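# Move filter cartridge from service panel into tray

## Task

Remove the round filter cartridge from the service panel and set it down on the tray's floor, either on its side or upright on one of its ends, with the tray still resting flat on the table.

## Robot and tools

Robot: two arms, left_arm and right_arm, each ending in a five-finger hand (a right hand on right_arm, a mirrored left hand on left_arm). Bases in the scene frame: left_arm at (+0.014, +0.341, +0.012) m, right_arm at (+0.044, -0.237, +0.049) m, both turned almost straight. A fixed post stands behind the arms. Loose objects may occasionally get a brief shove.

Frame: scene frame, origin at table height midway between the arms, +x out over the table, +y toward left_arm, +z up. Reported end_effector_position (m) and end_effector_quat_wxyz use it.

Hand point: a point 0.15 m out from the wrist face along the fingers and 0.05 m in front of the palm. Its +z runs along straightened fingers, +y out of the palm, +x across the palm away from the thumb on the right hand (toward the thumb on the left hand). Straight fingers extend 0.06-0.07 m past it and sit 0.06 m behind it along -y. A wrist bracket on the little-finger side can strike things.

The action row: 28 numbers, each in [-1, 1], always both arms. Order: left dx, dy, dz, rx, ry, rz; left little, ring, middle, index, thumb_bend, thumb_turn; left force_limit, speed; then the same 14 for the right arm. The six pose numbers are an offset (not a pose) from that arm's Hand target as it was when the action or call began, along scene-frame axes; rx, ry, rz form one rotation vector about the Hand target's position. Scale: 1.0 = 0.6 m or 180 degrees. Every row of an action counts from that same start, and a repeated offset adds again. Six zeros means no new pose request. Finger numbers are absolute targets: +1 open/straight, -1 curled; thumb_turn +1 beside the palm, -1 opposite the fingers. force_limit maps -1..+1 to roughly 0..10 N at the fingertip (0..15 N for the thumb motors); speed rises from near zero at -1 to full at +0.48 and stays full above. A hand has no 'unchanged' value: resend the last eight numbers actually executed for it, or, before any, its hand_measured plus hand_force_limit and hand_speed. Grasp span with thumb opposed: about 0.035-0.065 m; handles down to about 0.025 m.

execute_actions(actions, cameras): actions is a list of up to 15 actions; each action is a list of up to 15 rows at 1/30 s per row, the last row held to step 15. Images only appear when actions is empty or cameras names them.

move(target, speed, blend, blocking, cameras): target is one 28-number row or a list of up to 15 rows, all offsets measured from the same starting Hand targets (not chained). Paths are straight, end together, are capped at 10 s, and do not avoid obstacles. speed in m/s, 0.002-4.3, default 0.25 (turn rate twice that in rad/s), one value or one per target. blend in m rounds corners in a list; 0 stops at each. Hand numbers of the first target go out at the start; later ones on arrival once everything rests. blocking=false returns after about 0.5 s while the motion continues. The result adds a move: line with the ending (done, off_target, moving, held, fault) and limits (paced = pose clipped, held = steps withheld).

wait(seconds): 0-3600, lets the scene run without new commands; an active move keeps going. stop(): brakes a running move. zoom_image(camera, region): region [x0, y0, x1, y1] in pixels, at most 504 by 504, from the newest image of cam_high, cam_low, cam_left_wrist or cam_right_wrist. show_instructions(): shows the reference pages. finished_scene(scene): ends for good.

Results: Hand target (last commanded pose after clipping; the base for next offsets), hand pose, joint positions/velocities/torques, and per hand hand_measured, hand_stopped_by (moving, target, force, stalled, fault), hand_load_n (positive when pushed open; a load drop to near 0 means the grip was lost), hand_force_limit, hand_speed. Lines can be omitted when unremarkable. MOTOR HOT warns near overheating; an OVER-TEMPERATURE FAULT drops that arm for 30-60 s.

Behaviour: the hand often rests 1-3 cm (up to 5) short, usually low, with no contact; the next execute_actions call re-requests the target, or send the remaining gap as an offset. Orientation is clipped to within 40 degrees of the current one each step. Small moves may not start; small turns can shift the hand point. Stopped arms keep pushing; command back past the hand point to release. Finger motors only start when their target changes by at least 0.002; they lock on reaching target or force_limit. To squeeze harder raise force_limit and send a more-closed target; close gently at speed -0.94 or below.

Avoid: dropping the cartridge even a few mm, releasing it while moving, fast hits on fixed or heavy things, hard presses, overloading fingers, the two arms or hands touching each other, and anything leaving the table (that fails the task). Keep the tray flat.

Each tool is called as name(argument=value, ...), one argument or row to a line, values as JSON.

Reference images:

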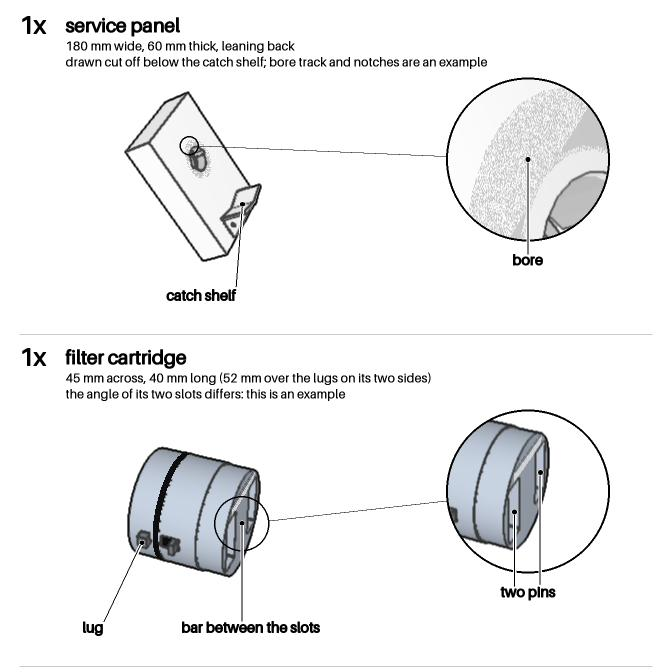

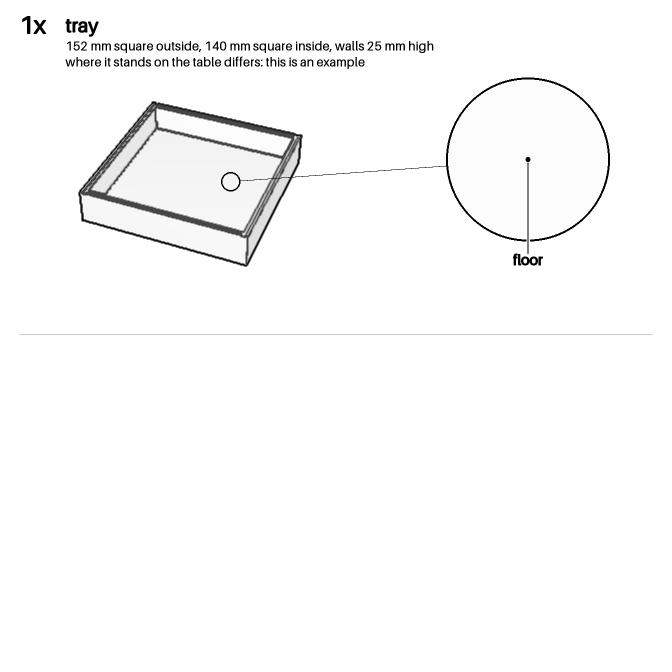

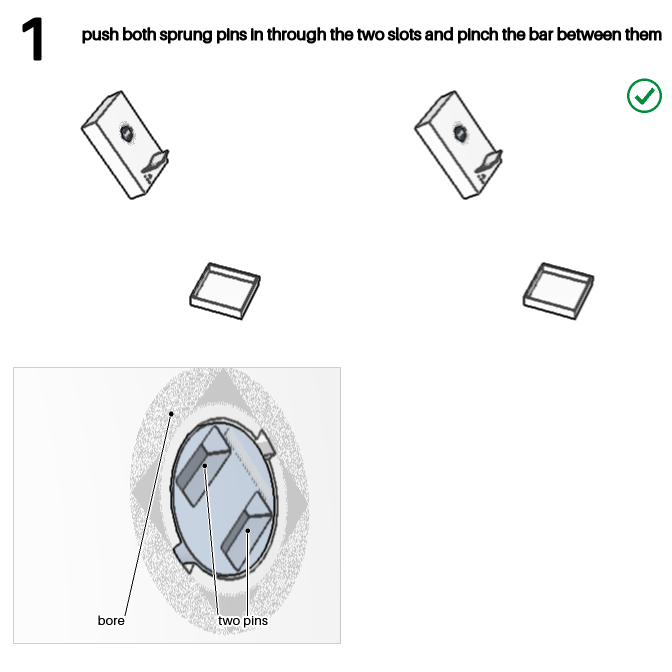

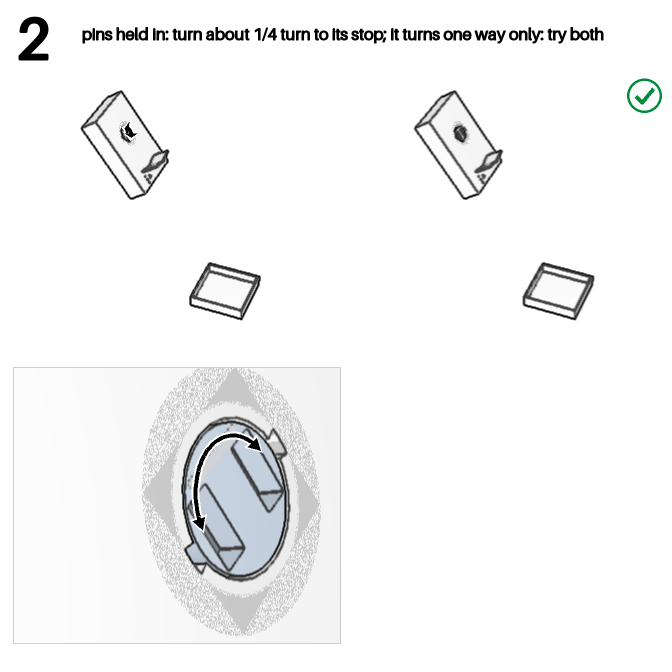

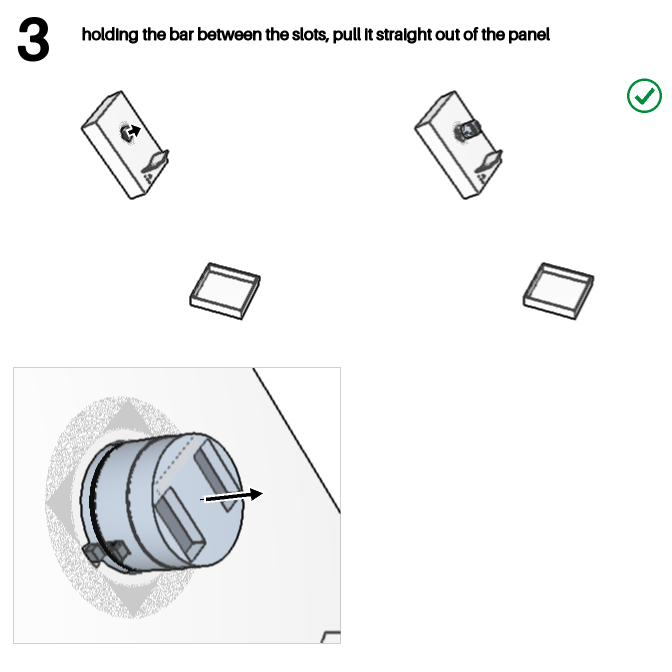

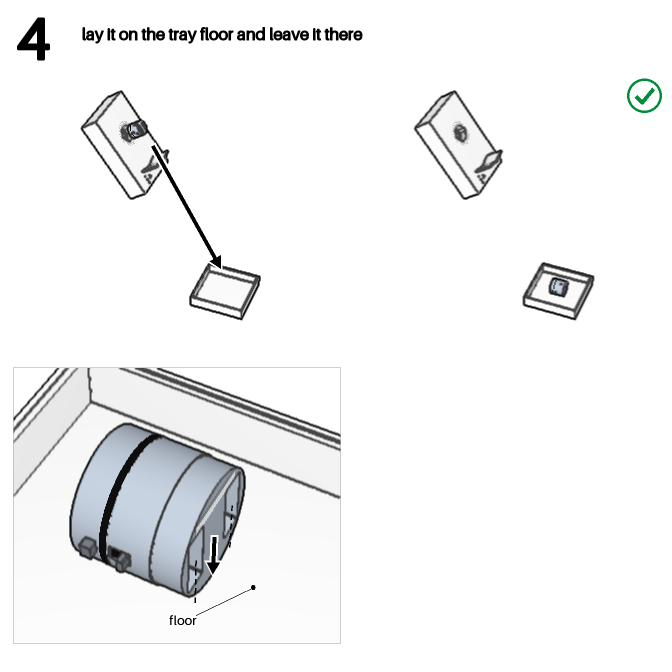

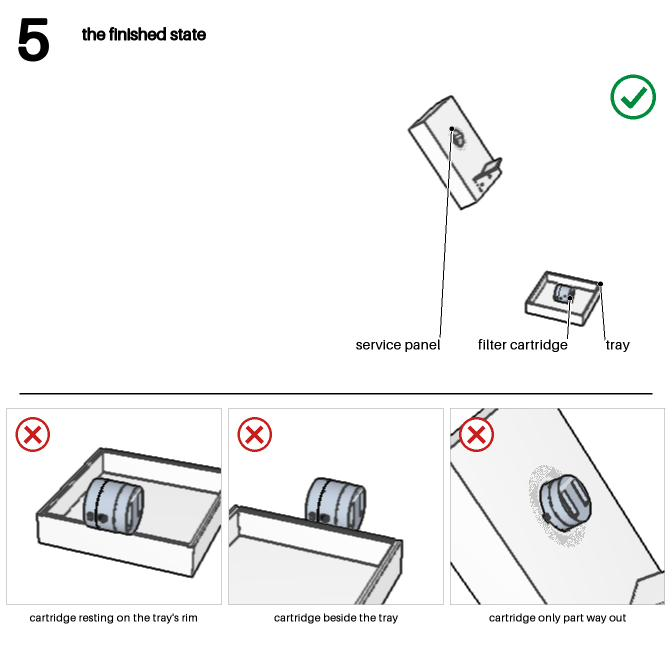

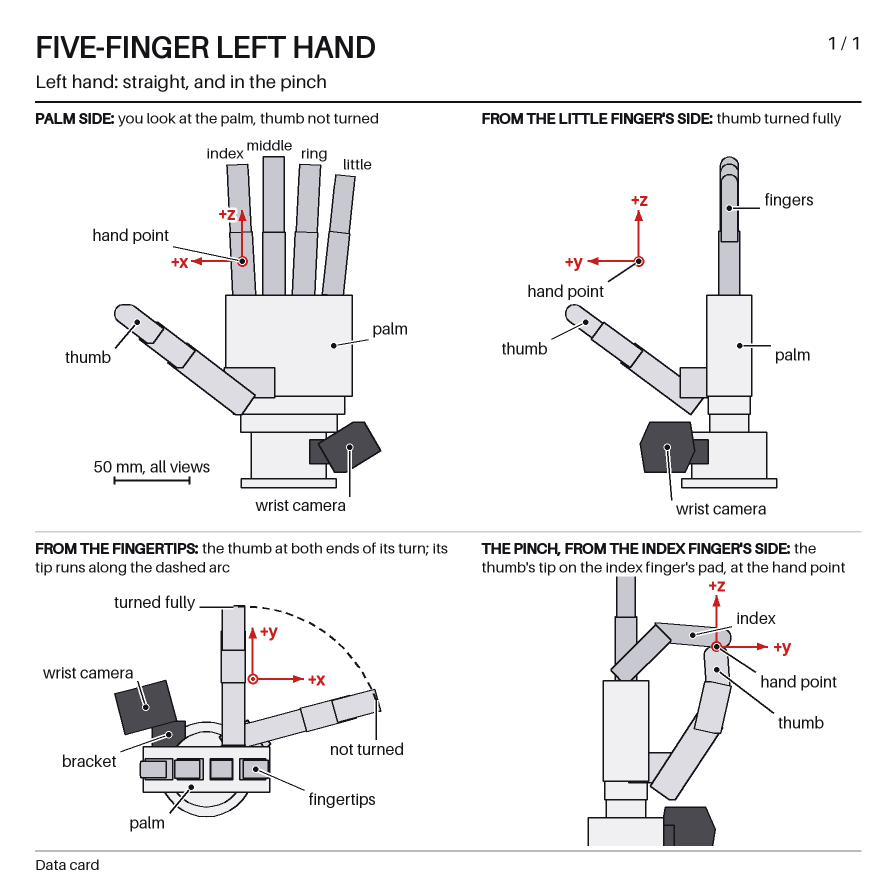

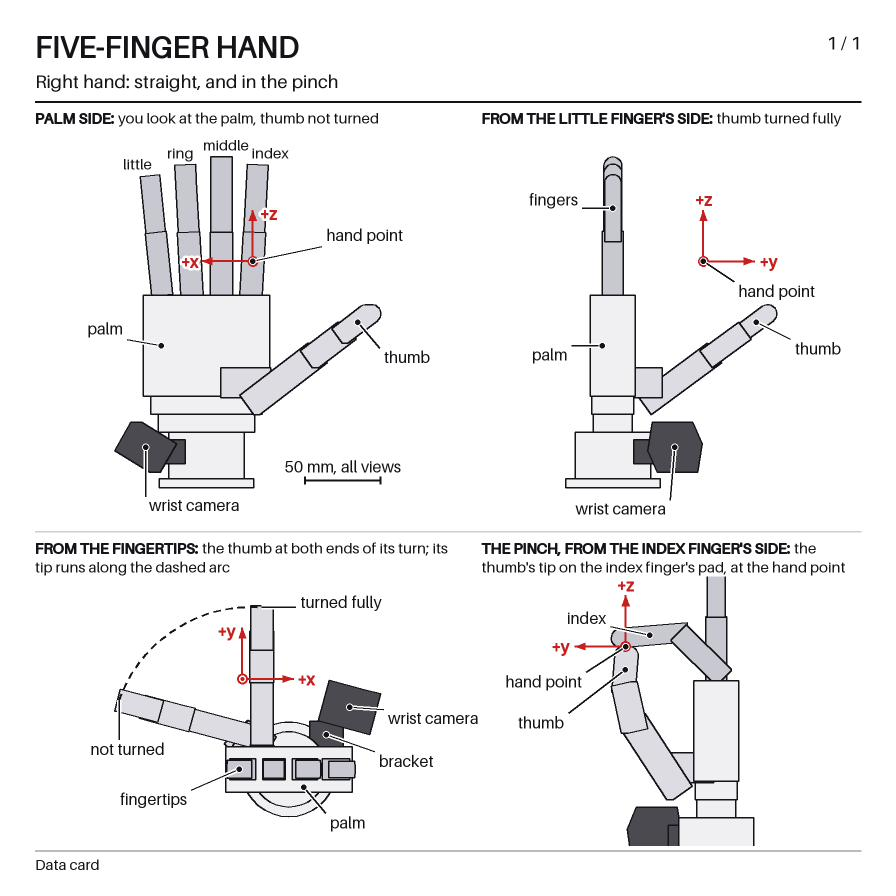

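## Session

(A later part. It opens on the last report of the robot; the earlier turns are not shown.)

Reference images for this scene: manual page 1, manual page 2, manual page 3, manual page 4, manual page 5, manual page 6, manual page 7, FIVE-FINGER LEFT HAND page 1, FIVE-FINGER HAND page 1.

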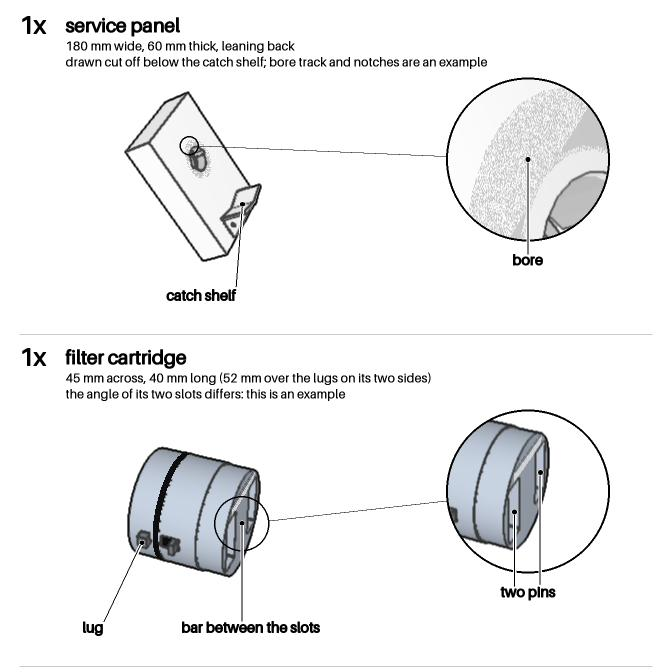

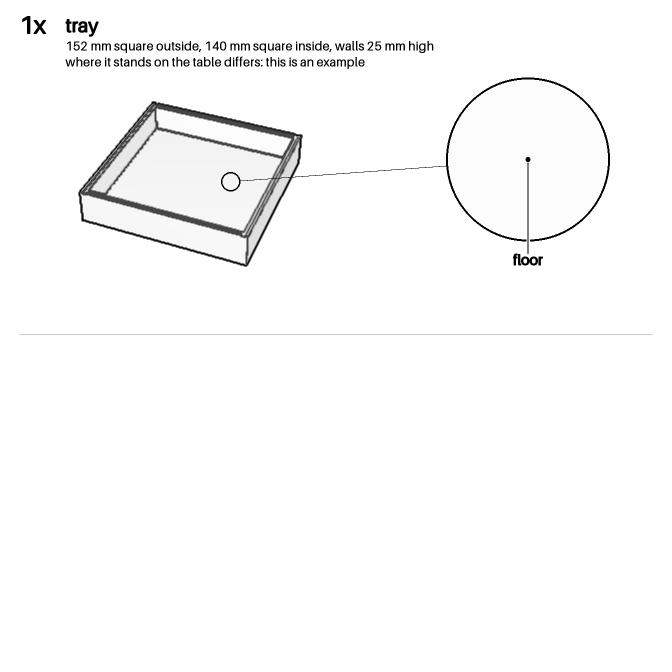

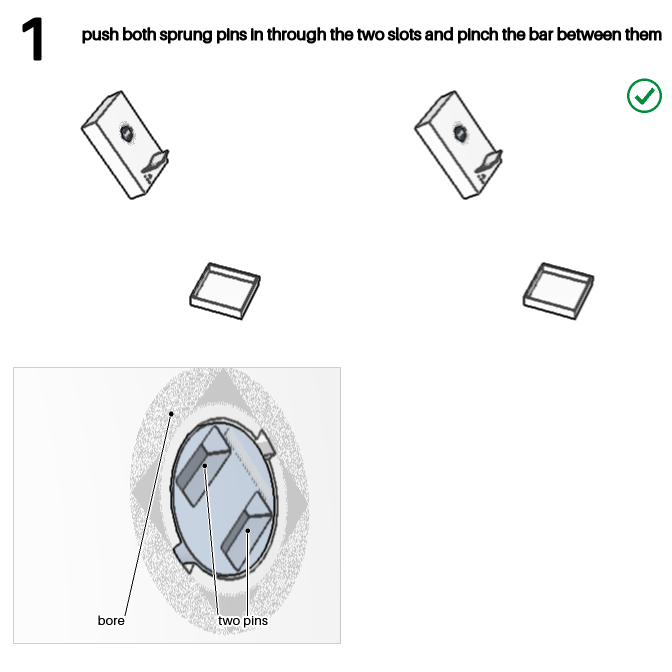

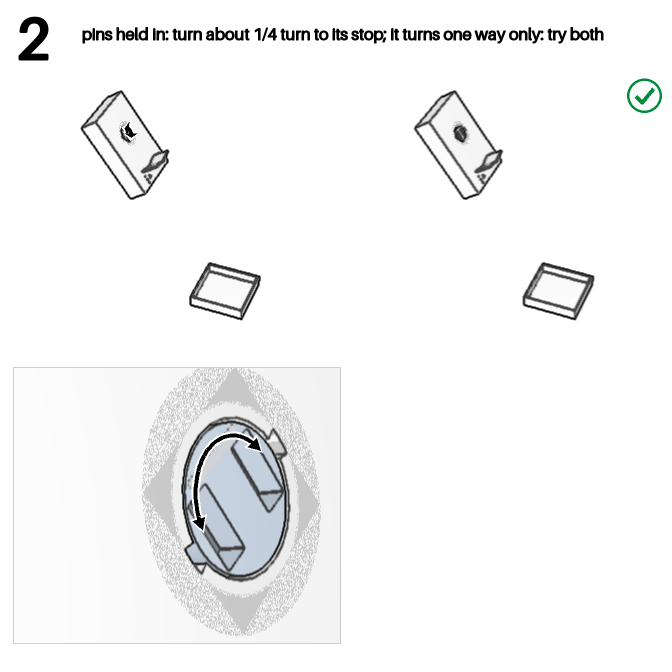

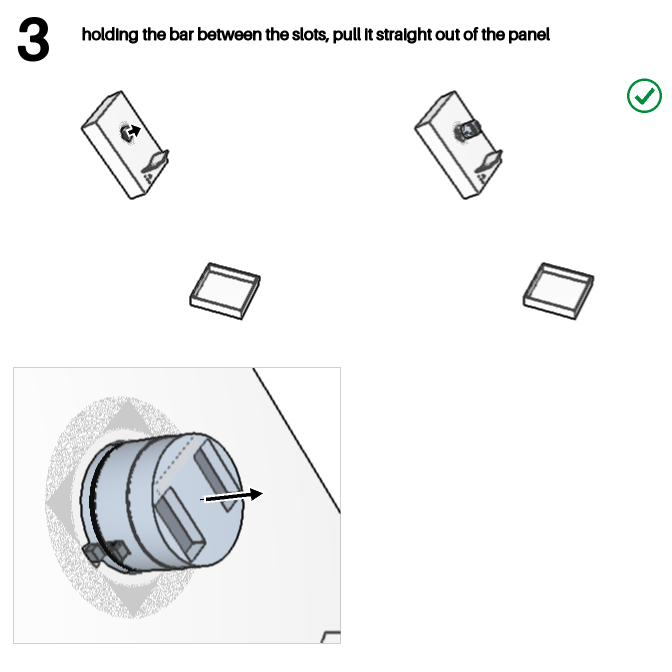

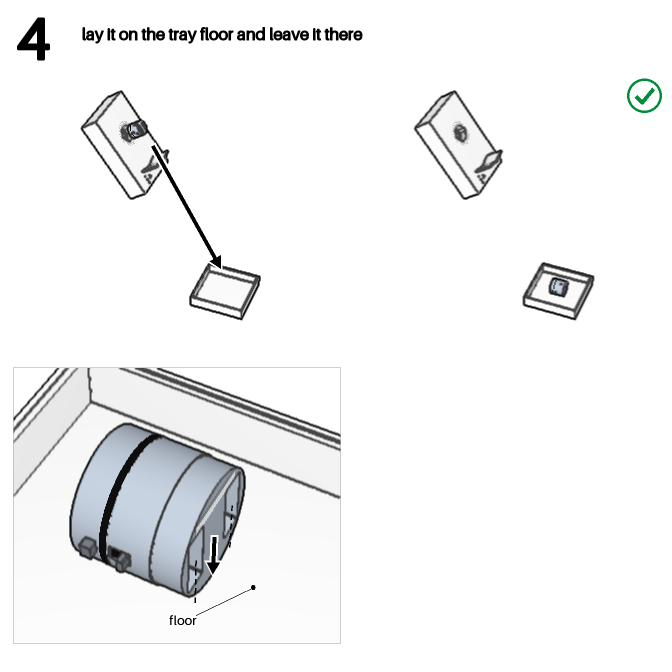

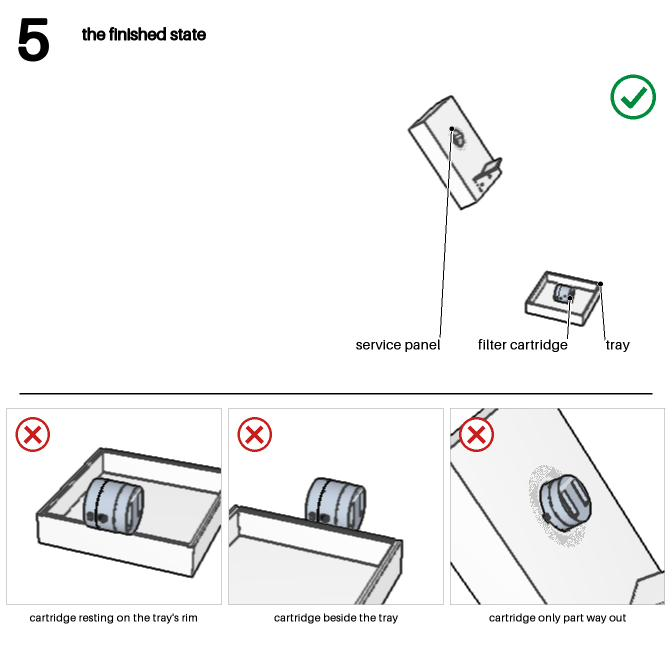

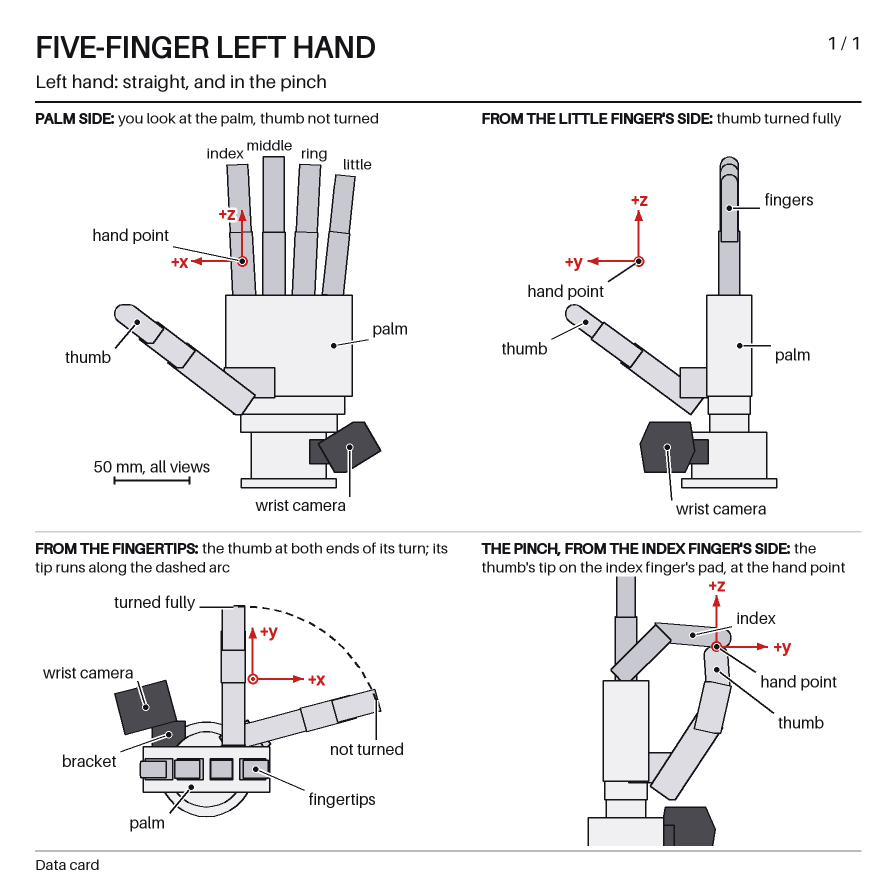

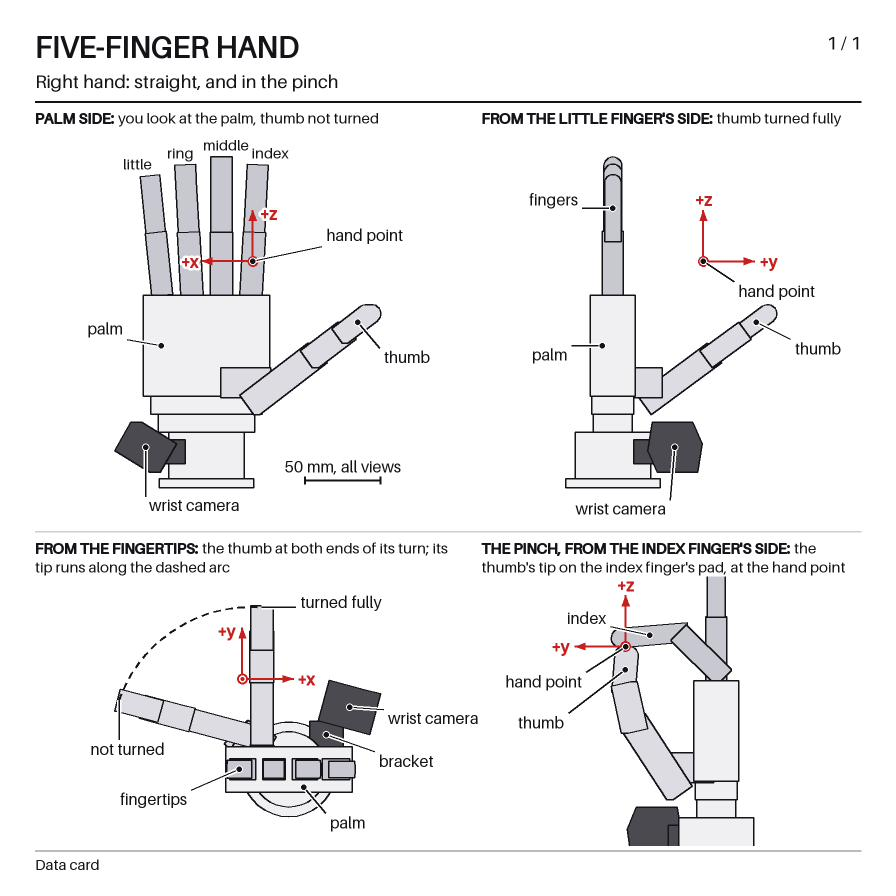

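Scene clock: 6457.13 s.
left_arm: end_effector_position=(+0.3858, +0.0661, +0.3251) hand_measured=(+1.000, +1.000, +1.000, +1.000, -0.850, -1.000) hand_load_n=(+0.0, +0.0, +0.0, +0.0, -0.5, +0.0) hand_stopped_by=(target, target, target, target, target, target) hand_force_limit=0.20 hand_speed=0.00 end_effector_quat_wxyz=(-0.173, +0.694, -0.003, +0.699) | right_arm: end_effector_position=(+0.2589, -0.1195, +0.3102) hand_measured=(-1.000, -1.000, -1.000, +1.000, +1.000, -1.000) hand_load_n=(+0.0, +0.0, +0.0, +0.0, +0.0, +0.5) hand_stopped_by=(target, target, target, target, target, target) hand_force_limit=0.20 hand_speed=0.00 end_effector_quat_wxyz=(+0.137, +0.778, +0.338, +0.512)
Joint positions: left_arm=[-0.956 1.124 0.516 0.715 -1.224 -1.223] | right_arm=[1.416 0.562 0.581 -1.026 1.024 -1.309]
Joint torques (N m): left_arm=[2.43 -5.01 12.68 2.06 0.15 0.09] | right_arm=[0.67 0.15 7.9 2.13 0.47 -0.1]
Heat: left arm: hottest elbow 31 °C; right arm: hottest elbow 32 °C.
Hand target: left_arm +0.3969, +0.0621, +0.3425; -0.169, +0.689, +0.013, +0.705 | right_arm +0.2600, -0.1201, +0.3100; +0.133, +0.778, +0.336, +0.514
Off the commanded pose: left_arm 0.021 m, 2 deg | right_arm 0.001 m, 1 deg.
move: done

move(
  target=[
    [0,0,0,0,0,0,1,1,1,1,-0.85,-1,0.2,0.0,0.095,0.060,0.01,0.0709,-0.1353,0.1012,-1,-1,-1,1,1,-1,0.2,0.0],
  ],
  speed=0.15,
  cameras=["cam_left_wrist"],
)

Scene clock: 6466.53 s.
left_arm: end_effector_position=(+0.3858, +0.0661, +0.3251) hand_measured=(+1.000, +1.000, +1.000, +1.000, -0.850, -1.000) hand_load_n=(+0.0, +0.0, +0.0, +0.0, +0.0, +0.0) hand_stopped_by=(target, target, target, target, target, target) hand_force_limit=0.20 hand_speed=0.00 end_effector_quat_wxyz=(-0.173, +0.694, -0.003, +0.699) | right_arm: end_effector_position=(+0.3155, -0.0838, +0.3161) hand_measured=(-1.000, -1.000, -1.000, +1.000, +1.000, -1.000) hand_load_n=(+0.0, -0.5, +0.0, +0.0, +0.0, +0.0) hand_stopped_by=(target, target, target, target, target, target) hand_force_limit=0.20 hand_speed=0.00 end_effector_quat_wxyz=(+0.004, +0.632, +0.343, +0.695)
Joint positions: left_arm=[-0.956 1.124 0.516 0.715 -1.224 -1.223] | right_arm=[1.073 0.332 0.219 0.072 0.569 -2.052]
Joint torques (N m): left_arm=[2.43 -5.07 12.64 2.03 0.14 0.1] | right_arm=[0.67 2.73 8.44 3.15 -0.18 -0.12]
Heat: left arm: hottest elbow 31 °C; right arm: hottest elbow 32 °C.
Hand target: left_arm +0.3969, +0.0621, +0.3425; -0.169, +0.689, +0.013, +0.705 | right_arm +0.3171, -0.0842, +0.3161; +0.032, +0.600, +0.360, +0.714
Off the commanded pose: left_arm 0.021 m, 2 deg | right_arm 0.002 m, 6 deg.
joint sent to its limit (right arm) — joint 6 (wrist roll), lower limit. The joint targets are off in orientation, not in position.
move: off_target (right_arm)
cam_left_wrist: T_world_to_cam=[[-0.17693, 0.86066, 0.47745, -0.14024], [-0.48394, -0.49848, 0.71925, -0.02401], [0.85703, -0.1038, 0.5047, -0.37772]] pos_world=[0.28728, 0.06952, 0.27486]

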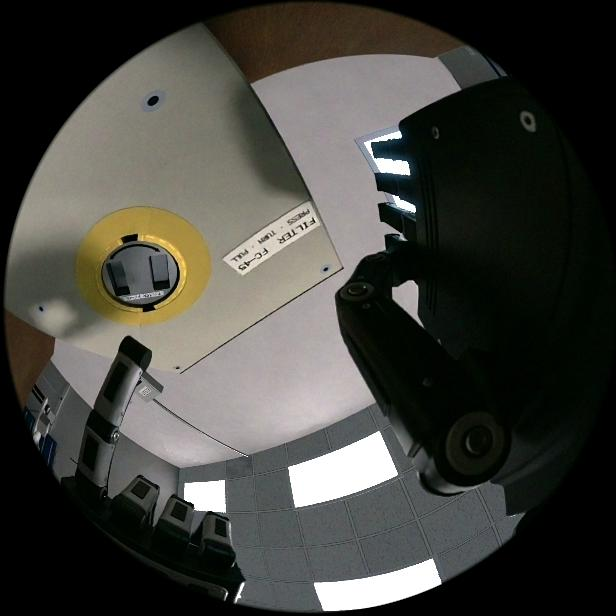

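move(
  target=[
    [0,0,0,0,0,0,1,1,1,1,-0.85,-1,0.2,0.0,0.0277,0.009,-0.036,0,0,0,-1,-1,-1,1,1,-1,0.2,0.0],
  ],
  speed=0.08,
  cameras=["cam_left_wrist"],
)

zoom_image(
  camera="cam_left_wrist",
  region=[85, 225, 205, 345],
)

Scene clock: 6478.43 s.
left_arm: end_effector_position=(+0.3858, +0.0661, +0.3251) hand_measured=(+1.000, +1.000, +1.000, +1.000, -0.850, -1.000) hand_load_n=(+0.0, +0.0, +0.0, +0.0, +0.0, +0.0) hand_stopped_by=(target, target, target, target, target, target) hand_force_limit=0.20 hand_speed=0.00 end_effector_quat_wxyz=(-0.173, +0.694, -0.003, +0.699) | right_arm: end_effector_position=(+0.3321, -0.0780, +0.2952) hand_measured=(-1.000, -1.000, -1.000, +1.000, +1.000, -1.000) hand_load_n=(+0.0, +0.0, +0.0, +0.0, +0.0, +0.0) hand_stopped_by=(target, target, target, target, target, target) hand_force_limit=0.20 hand_speed=0.00 end_effector_quat_wxyz=(+0.001, +0.631, +0.340, +0.697)
Joint positions: left_arm=[-0.956 1.124 0.516 0.715 -1.224 -1.223] | right_arm=[0.995 0.455 0.175 0.249 0.489 -2.052]
Joint torques (N m): left_arm=[2.49 -5.01 12.67 2.07 0.13 0.1] | right_arm=[0.79 2.14 8.13 3.21 -0.17 -0.13]
Heat: left arm: hottest elbow 31 °C; right arm: hottest elbow 32 °C.
Hand target: left_arm +0.3969, +0.0621, +0.3425; -0.169, +0.689, +0.013, +0.705 | right_arm +0.3336, -0.0787, +0.2946; +0.032, +0.600, +0.360, +0.714
Off the commanded pose: left_arm 0.021 m, 2 deg | right_arm 0.002 m, 6 deg.
joint sent to its limit (right arm) — joint 6 (wrist roll), lower limit. The joint targets are off in orientation, not in position.
move: off_target (right_arm)
cam_left_wrist: T_world_to_cam=[[-0.17693, 0.86066, 0.47745, -0.14024], [-0.48394, -0.49848, 0.71925, -0.02401], [0.85703, -0.1038, 0.5047, -0.37772]] pos_world=[0.28728, 0.06952, 0.27486]

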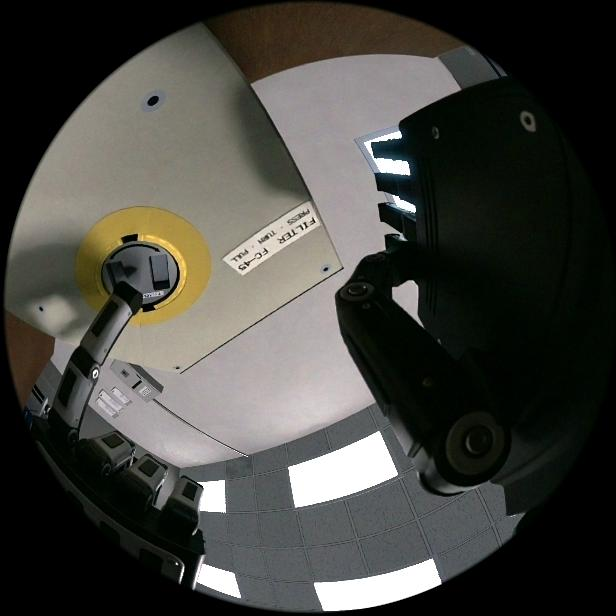

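Scaled by 4.200 from the camera's image (finer frame: 880x880).

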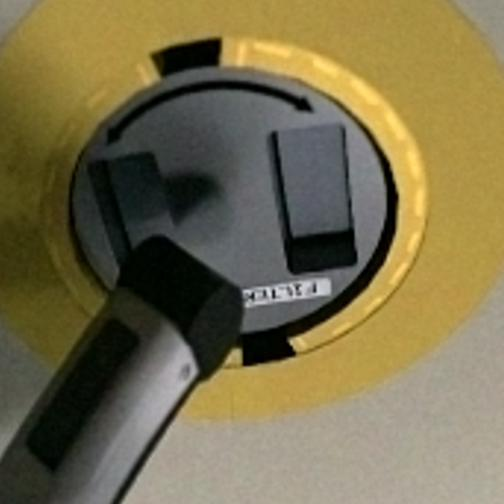

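zoom_image(
  camera="cam_left_wrist",
  region=[105, 270, 155, 320],
)

Scaled by 10.080 from the camera's image (finer frame: 880x880).

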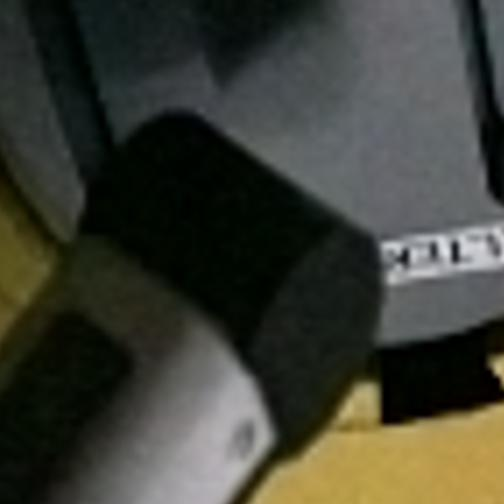

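move(
  target=[
    [0,0,0,0,0,0,1,1,1,1,-0.85,-1,0.2,0.0,0.0115,0,-0.0082,0,0,0,-1,-1,-1,1,1,-1,0.2,0.0],
  ],
  speed=0.05,
  cameras=["cam_left_wrist"],
)

zoom_image(
  camera="cam_left_wrist",
  region=[95, 245, 165, 315],
)

Scene clock: 6490.03 s.
left_arm: end_effector_position=(+0.3858, +0.0661, +0.3251) hand_measured=(+1.000, +1.000, +1.000, +1.000, -0.850, -1.000) hand_load_n=(+0.0, +0.0, +0.0, +0.0, +0.0, +0.0) hand_stopped_by=(target, target, target, target, target, target) hand_force_limit=0.20 hand_speed=0.00 end_effector_quat_wxyz=(-0.173, +0.694, -0.003, +0.699) | right_arm: end_effector_position=(+0.3380, -0.0761, +0.2934) hand_measured=(-1.000, -1.000, -1.000, +1.000, +1.000, -1.000) hand_load_n=(+0.0, +0.0, +0.0, +0.0, +0.0, +0.0) hand_stopped_by=(target, target, target, target, target, target) hand_force_limit=0.20 hand_speed=0.00 end_effector_quat_wxyz=(-0.005, +0.627, +0.339, +0.701)
Joint positions: left_arm=[-0.956 1.124 0.516 0.715 -1.224 -1.223] | right_arm=[0.962 0.491 0.169 0.304 0.446 -2.052]
Joint torques (N m): left_arm=[2.43 -5.01 12.67 2.07 0.15 0.1] | right_arm=[0.03 2.49 8.05 2.97 -0.05 -0.12]
Heat: left arm: hottest elbow 31 °C; right arm: hottest elbow 32 °C.
Hand target: left_arm +0.3969, +0.0621, +0.3425; -0.169, +0.689, +0.013, +0.705 | right_arm +0.3406, -0.0787, +0.2896; +0.032, +0.600, +0.360, +0.714
Off the commanded pose: left_arm 0.021 m, 2 deg | right_arm 0.005 m, 6 deg.
joint sent to its limit (right arm) — joint 6 (wrist roll), lower limit. The joint targets are off in orientation, not in position.
move: off_target (right_arm)
cam_left_wrist: T_world_to_cam=[[-0.17693, 0.86066, 0.47745, -0.14024], [-0.48394, -0.49848, 0.71925, -0.02401], [0.85703, -0.1038, 0.5047, -0.37772]] pos_world=[0.28728, 0.06952, 0.27486]

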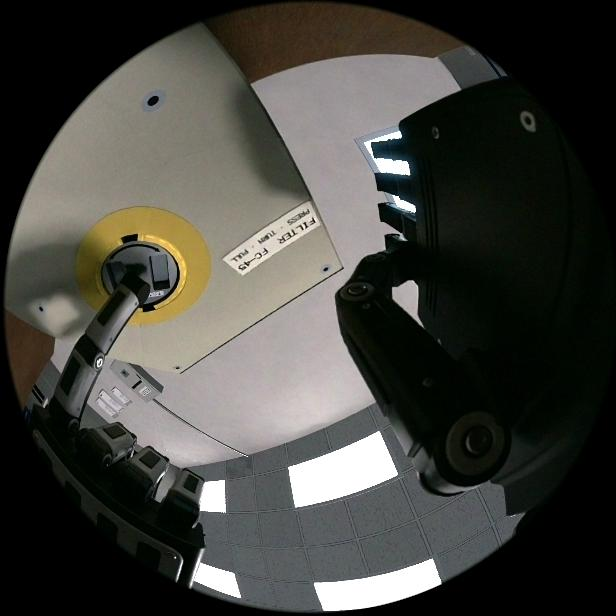

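Scaled by 7.200 from the camera's image (finer frame: 880x880).

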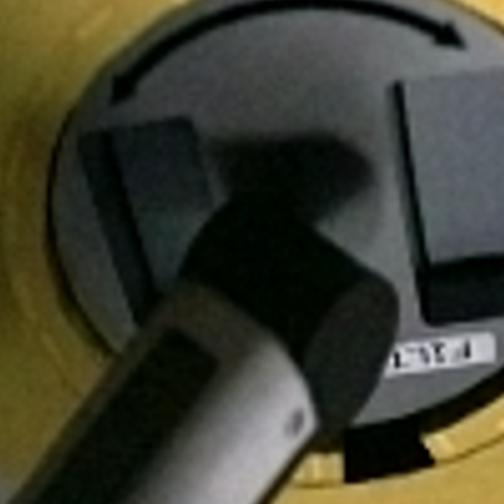

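move(
  target=[
    [0,0,0,0,0,0,1,1,1,1,-0.85,-1,0.2,0.0,-0.0164,-0.015,0.0115,0,0,0,-1,-1,-1,1,1,-1,0.2,0.0],
    [0,0,0,0,0,0,1,1,1,1,-0.85,-1,0.2,0.0,0.002,-0.019,-0.003,0,0,0,-1,-1,-1,1,1,-1,0.2,0.0],
  ],
  speed=0.05,
  cameras=["cam_left_wrist"],
)

zoom_image(
  camera="cam_left_wrist",
  region=[95, 245, 165, 315],
)

Scene clock: 6497.97 s.
left_arm: end_effector_position=(+0.3858, +0.0661, +0.3251) hand_measured=(+1.000, +1.000, +1.000, +1.000, -0.850, -1.000) hand_load_n=(-0.5, +0.0, +0.0, +0.0, +0.0, +0.0) hand_stopped_by=(target, target, target, target, target, target) hand_force_limit=0.20 hand_speed=0.00 end_effector_quat_wxyz=(-0.173, +0.694, -0.003, +0.699) | right_arm: end_effector_position=(+0.3398, -0.0880, +0.2897) hand_measured=(-1.000, -1.000, -1.000, +1.000, +1.000, -1.000) hand_load_n=(+0.0, +0.0, +0.0, +0.0, +0.0, +0.5) hand_stopped_by=(target, target, target, target, target, target) hand_force_limit=0.20 hand_speed=0.00 end_effector_quat_wxyz=(-0.004, +0.628, +0.339, +0.701)
Joint positions: left_arm=[-0.956 1.124 0.516 0.715 -1.224 -1.223] | right_arm=[0.908 0.439 0.152 0.267 0.397 -2.052]
Joint torques (N m): left_arm=[2.43 -4.89 12.67 2.03 0.14 0.1] | right_arm=[0.32 2.37 8.13 3.14 -0.08 -0.13]
Heat: left arm: hottest elbow 32 °C; right arm: hottest elbow 32 °C.
Hand target: left_arm +0.3969, +0.0621, +0.3425; -0.169, +0.689, +0.013, +0.705 | right_arm +0.3417, -0.0901, +0.2878; +0.032, +0.600, +0.360, +0.714
Off the commanded pose: left_arm 0.021 m, 2 deg | right_arm 0.003 m, 6 deg.
joint sent to its limit (right arm) — joint 6 (wrist roll), lower limit. The joint targets are off in orientation, not in position.
move: off_target (right_arm)
cam_left_wrist: T_world_to_cam=[[-0.17693, 0.86066, 0.47745, -0.14024], [-0.48394, -0.49848, 0.71925, -0.02401], [0.85703, -0.1038, 0.5047, -0.37772]] pos_world=[0.28728, 0.06952, 0.27486]

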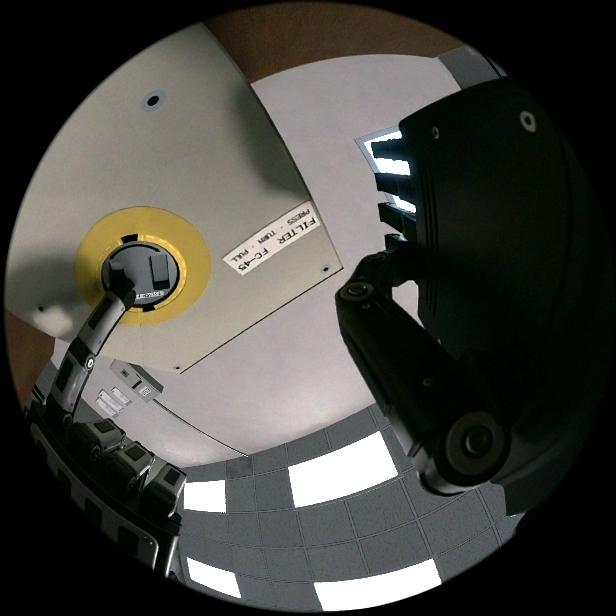

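Scaled by 7.200 from the camera's image (finer frame: 880x880).

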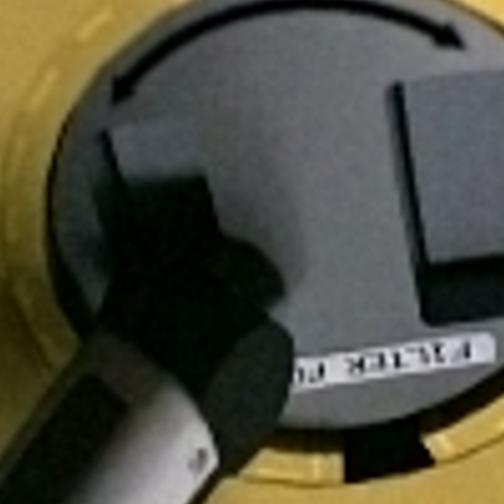

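move(
  target=[
    [0,0,0,0,0,0,1,1,1,1,-0.85,-1,0.2,0.0,0.0137,0,-0.0096,0,0,0,-1,-1,-1,1,1,-1,0.2,0.0],
  ],
  speed=0.05,
  cameras=["cam_left_wrist"],
)

zoom_image(
  camera="cam_left_wrist",
  region=[95, 245, 165, 315],
)

Scene clock: 6501.70 s.
left_arm: end_effector_position=(+0.3858, +0.0661, +0.3251) hand_measured=(+1.000, +1.000, +1.000, +1.000, -0.850, -1.000) hand_load_n=(+0.0, +0.0, +0.0, +0.0, +0.5, +0.0) hand_stopped_by=(target, target, target, target, target, target) hand_force_limit=0.20 hand_speed=0.00 end_effector_quat_wxyz=(-0.173, +0.694, -0.003, +0.699) | right_arm: end_effector_position=(+0.3423, -0.0861, +0.2862) hand_measured=(-1.000, -1.000, -1.000, +1.000, +1.000, -1.000) hand_load_n=(+0.0, -0.5, +0.0, +0.0, -0.5, +0.0) hand_stopped_by=(target, target, target, target, target, target) hand_force_limit=0.20 hand_speed=0.00 end_effector_quat_wxyz=(-0.015, +0.619, +0.339, +0.709)
Joint positions: left_arm=[-0.956 1.124 0.516 0.715 -1.224 -1.223] | right_arm=[0.879 0.462 0.13 0.336 0.345 -2.052]
Joint torques (N m): left_arm=[2.49 -4.89 12.64 2.06 0.13 0.09] | right_arm=[-0.91 4.42 8.87 2.89 0.02 -0.13]
Heat: left arm: hottest elbow 32 °C; right arm: hottest elbow 32 °C.
Hand target: left_arm +0.3969, +0.0621, +0.3425; -0.169, +0.689, +0.013, +0.705 | right_arm +0.3500, -0.0902, +0.2819; +0.032, +0.600, +0.360, +0.714
Off the commanded pose: left_arm 0.021 m, 2 deg | right_arm 0.010 m, 6 deg.
joint sent to its limit (right arm) — joint 6 (wrist roll), lower limit. The joint targets are off in orientation, not in position.
move: off_target (right_arm)
cam_left_wrist: T_world_to_cam=[[-0.17693, 0.86066, 0.47745, -0.14024], [-0.48394, -0.49848, 0.71925, -0.02401], [0.85703, -0.1038, 0.5047, -0.37772]] pos_world=[0.28728, 0.06952, 0.27486]

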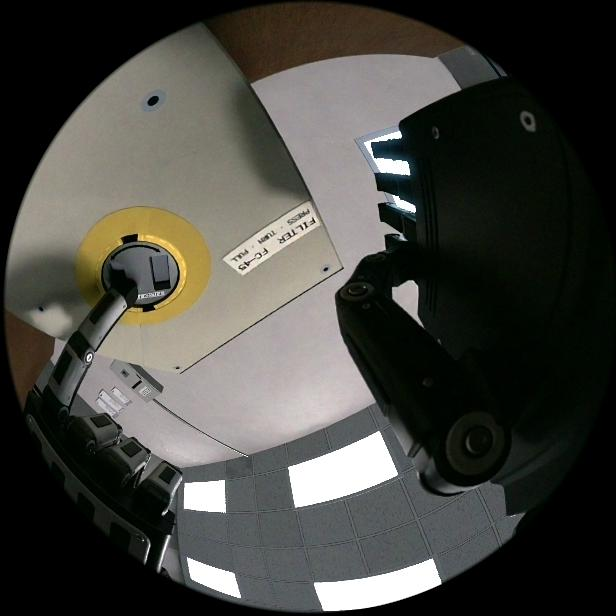

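Scaled by 7.200 from the camera's image (finer frame: 880x880).

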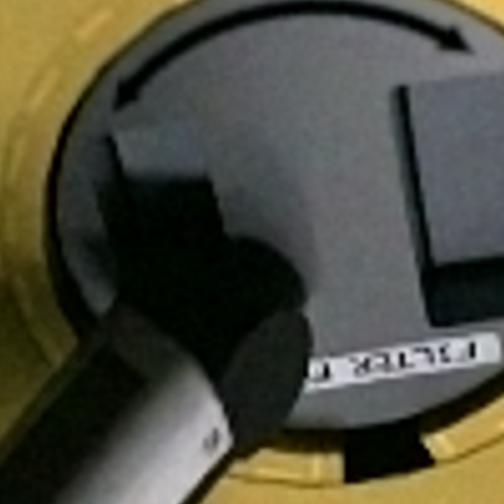

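move(
  target=[
    [0,0,0,0,0,0,1,1,1,1,-0.85,-1,0.2,0.0,0.0342,0,-0.024,0,0,0,-1,-1,-1,1,1,-1,0.2,0.0],
  ],
  speed=0.05,
  cameras=["cam_left_wrist"],
)

zoom_image(
  camera="cam_left_wrist",
  region=[95, 245, 165, 315],
)

Scene clock: 6507.63 s.
left_arm: end_effector_position=(+0.3858, +0.0661, +0.3251) hand_measured=(+1.000, +1.000, +1.000, +1.000, -0.850, -1.000) hand_load_n=(+0.0, +0.0, +0.0, -0.5, +0.0, +0.0) hand_stopped_by=(target, target, target, target, target, target) hand_force_limit=0.20 hand_speed=0.00 end_effector_quat_wxyz=(-0.173, +0.694, -0.003, +0.699) | right_arm: end_effector_position=(+0.3465, -0.0871, +0.2798) hand_measured=(-1.000, -1.000, -1.000, +1.000, +1.000, -1.000) hand_load_n=(+0.0, +0.0, +0.0, -4.0, +0.0, +0.0) hand_stopped_by=(target, target, target, target, target, target) hand_force_limit=0.20 hand_speed=0.00 end_effector_quat_wxyz=(-0.034, +0.591, +0.337, +0.732)
Joint positions: left_arm=[-0.956 1.124 0.516 0.715 -1.224 -1.223] | right_arm=[0.805 0.535 0.07 0.542 0.228 -2.06]
Joint torques (N m): left_arm=[2.61 -4.89 12.68 2.07 0.13 0.1] | right_arm=[-2.67 9.05 11.12 0.9 0.35 -0.05]
Heat: left arm: hottest elbow 32 °C; right arm: hottest elbow 32 °C.
Hand target: left_arm +0.3969, +0.0621, +0.3425; -0.169, +0.689, +0.013, +0.705 | right_arm +0.3705, -0.0900, +0.2677; +0.032, +0.600, +0.360, +0.714
Off the commanded pose: left_arm 0.021 m, 2 deg | right_arm 0.027 m, 8 deg.
joint sent to its limit (right arm) — joint 6 (wrist roll), lower limit. The joint targets are off in position and orientation.
move: off_target (right_arm)
cam_left_wrist: T_world_to_cam=[[-0.17693, 0.86066, 0.47745, -0.14024], [-0.48394, -0.49848, 0.71925, -0.02401], [0.85703, -0.1038, 0.5047, -0.37772]] pos_world=[0.28728, 0.06952, 0.27486]

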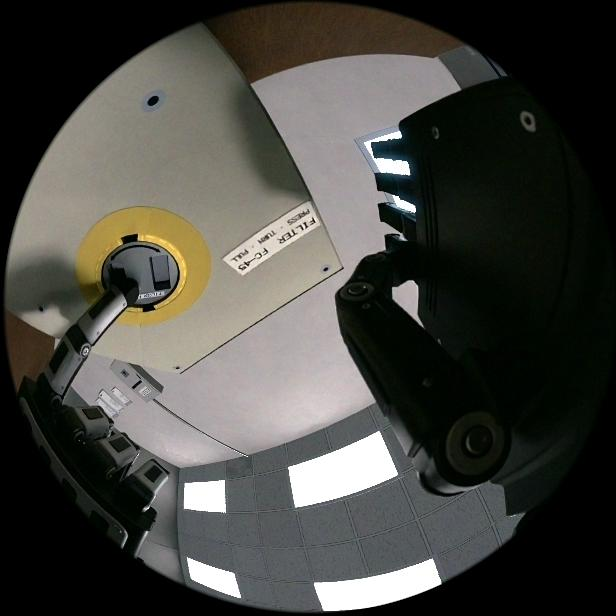

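Scaled by 7.200 from the camera's image (finer frame: 880x880).

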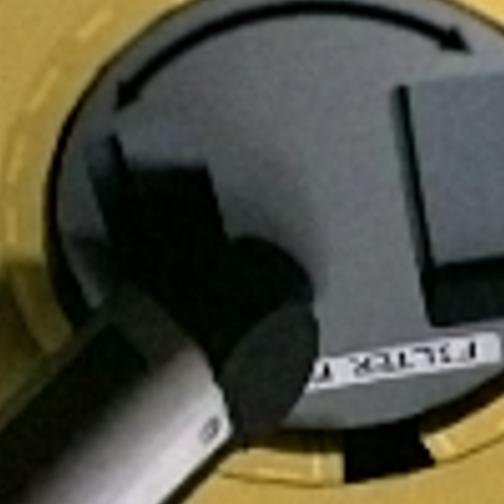

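zoom_image(
  camera="cam_left_wrist",
  region=[103, 258, 133, 288],
)

Scaled by 16.800 from the camera's image (finer frame: 880x880).

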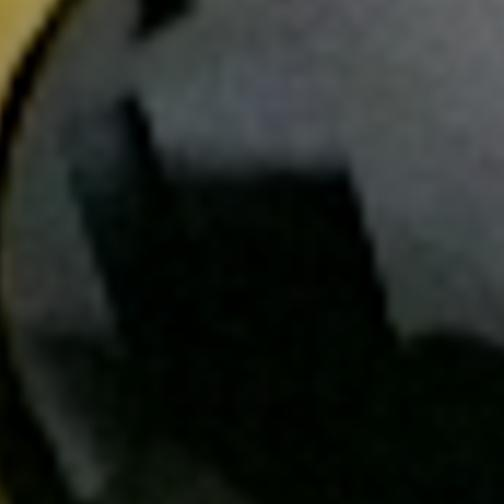

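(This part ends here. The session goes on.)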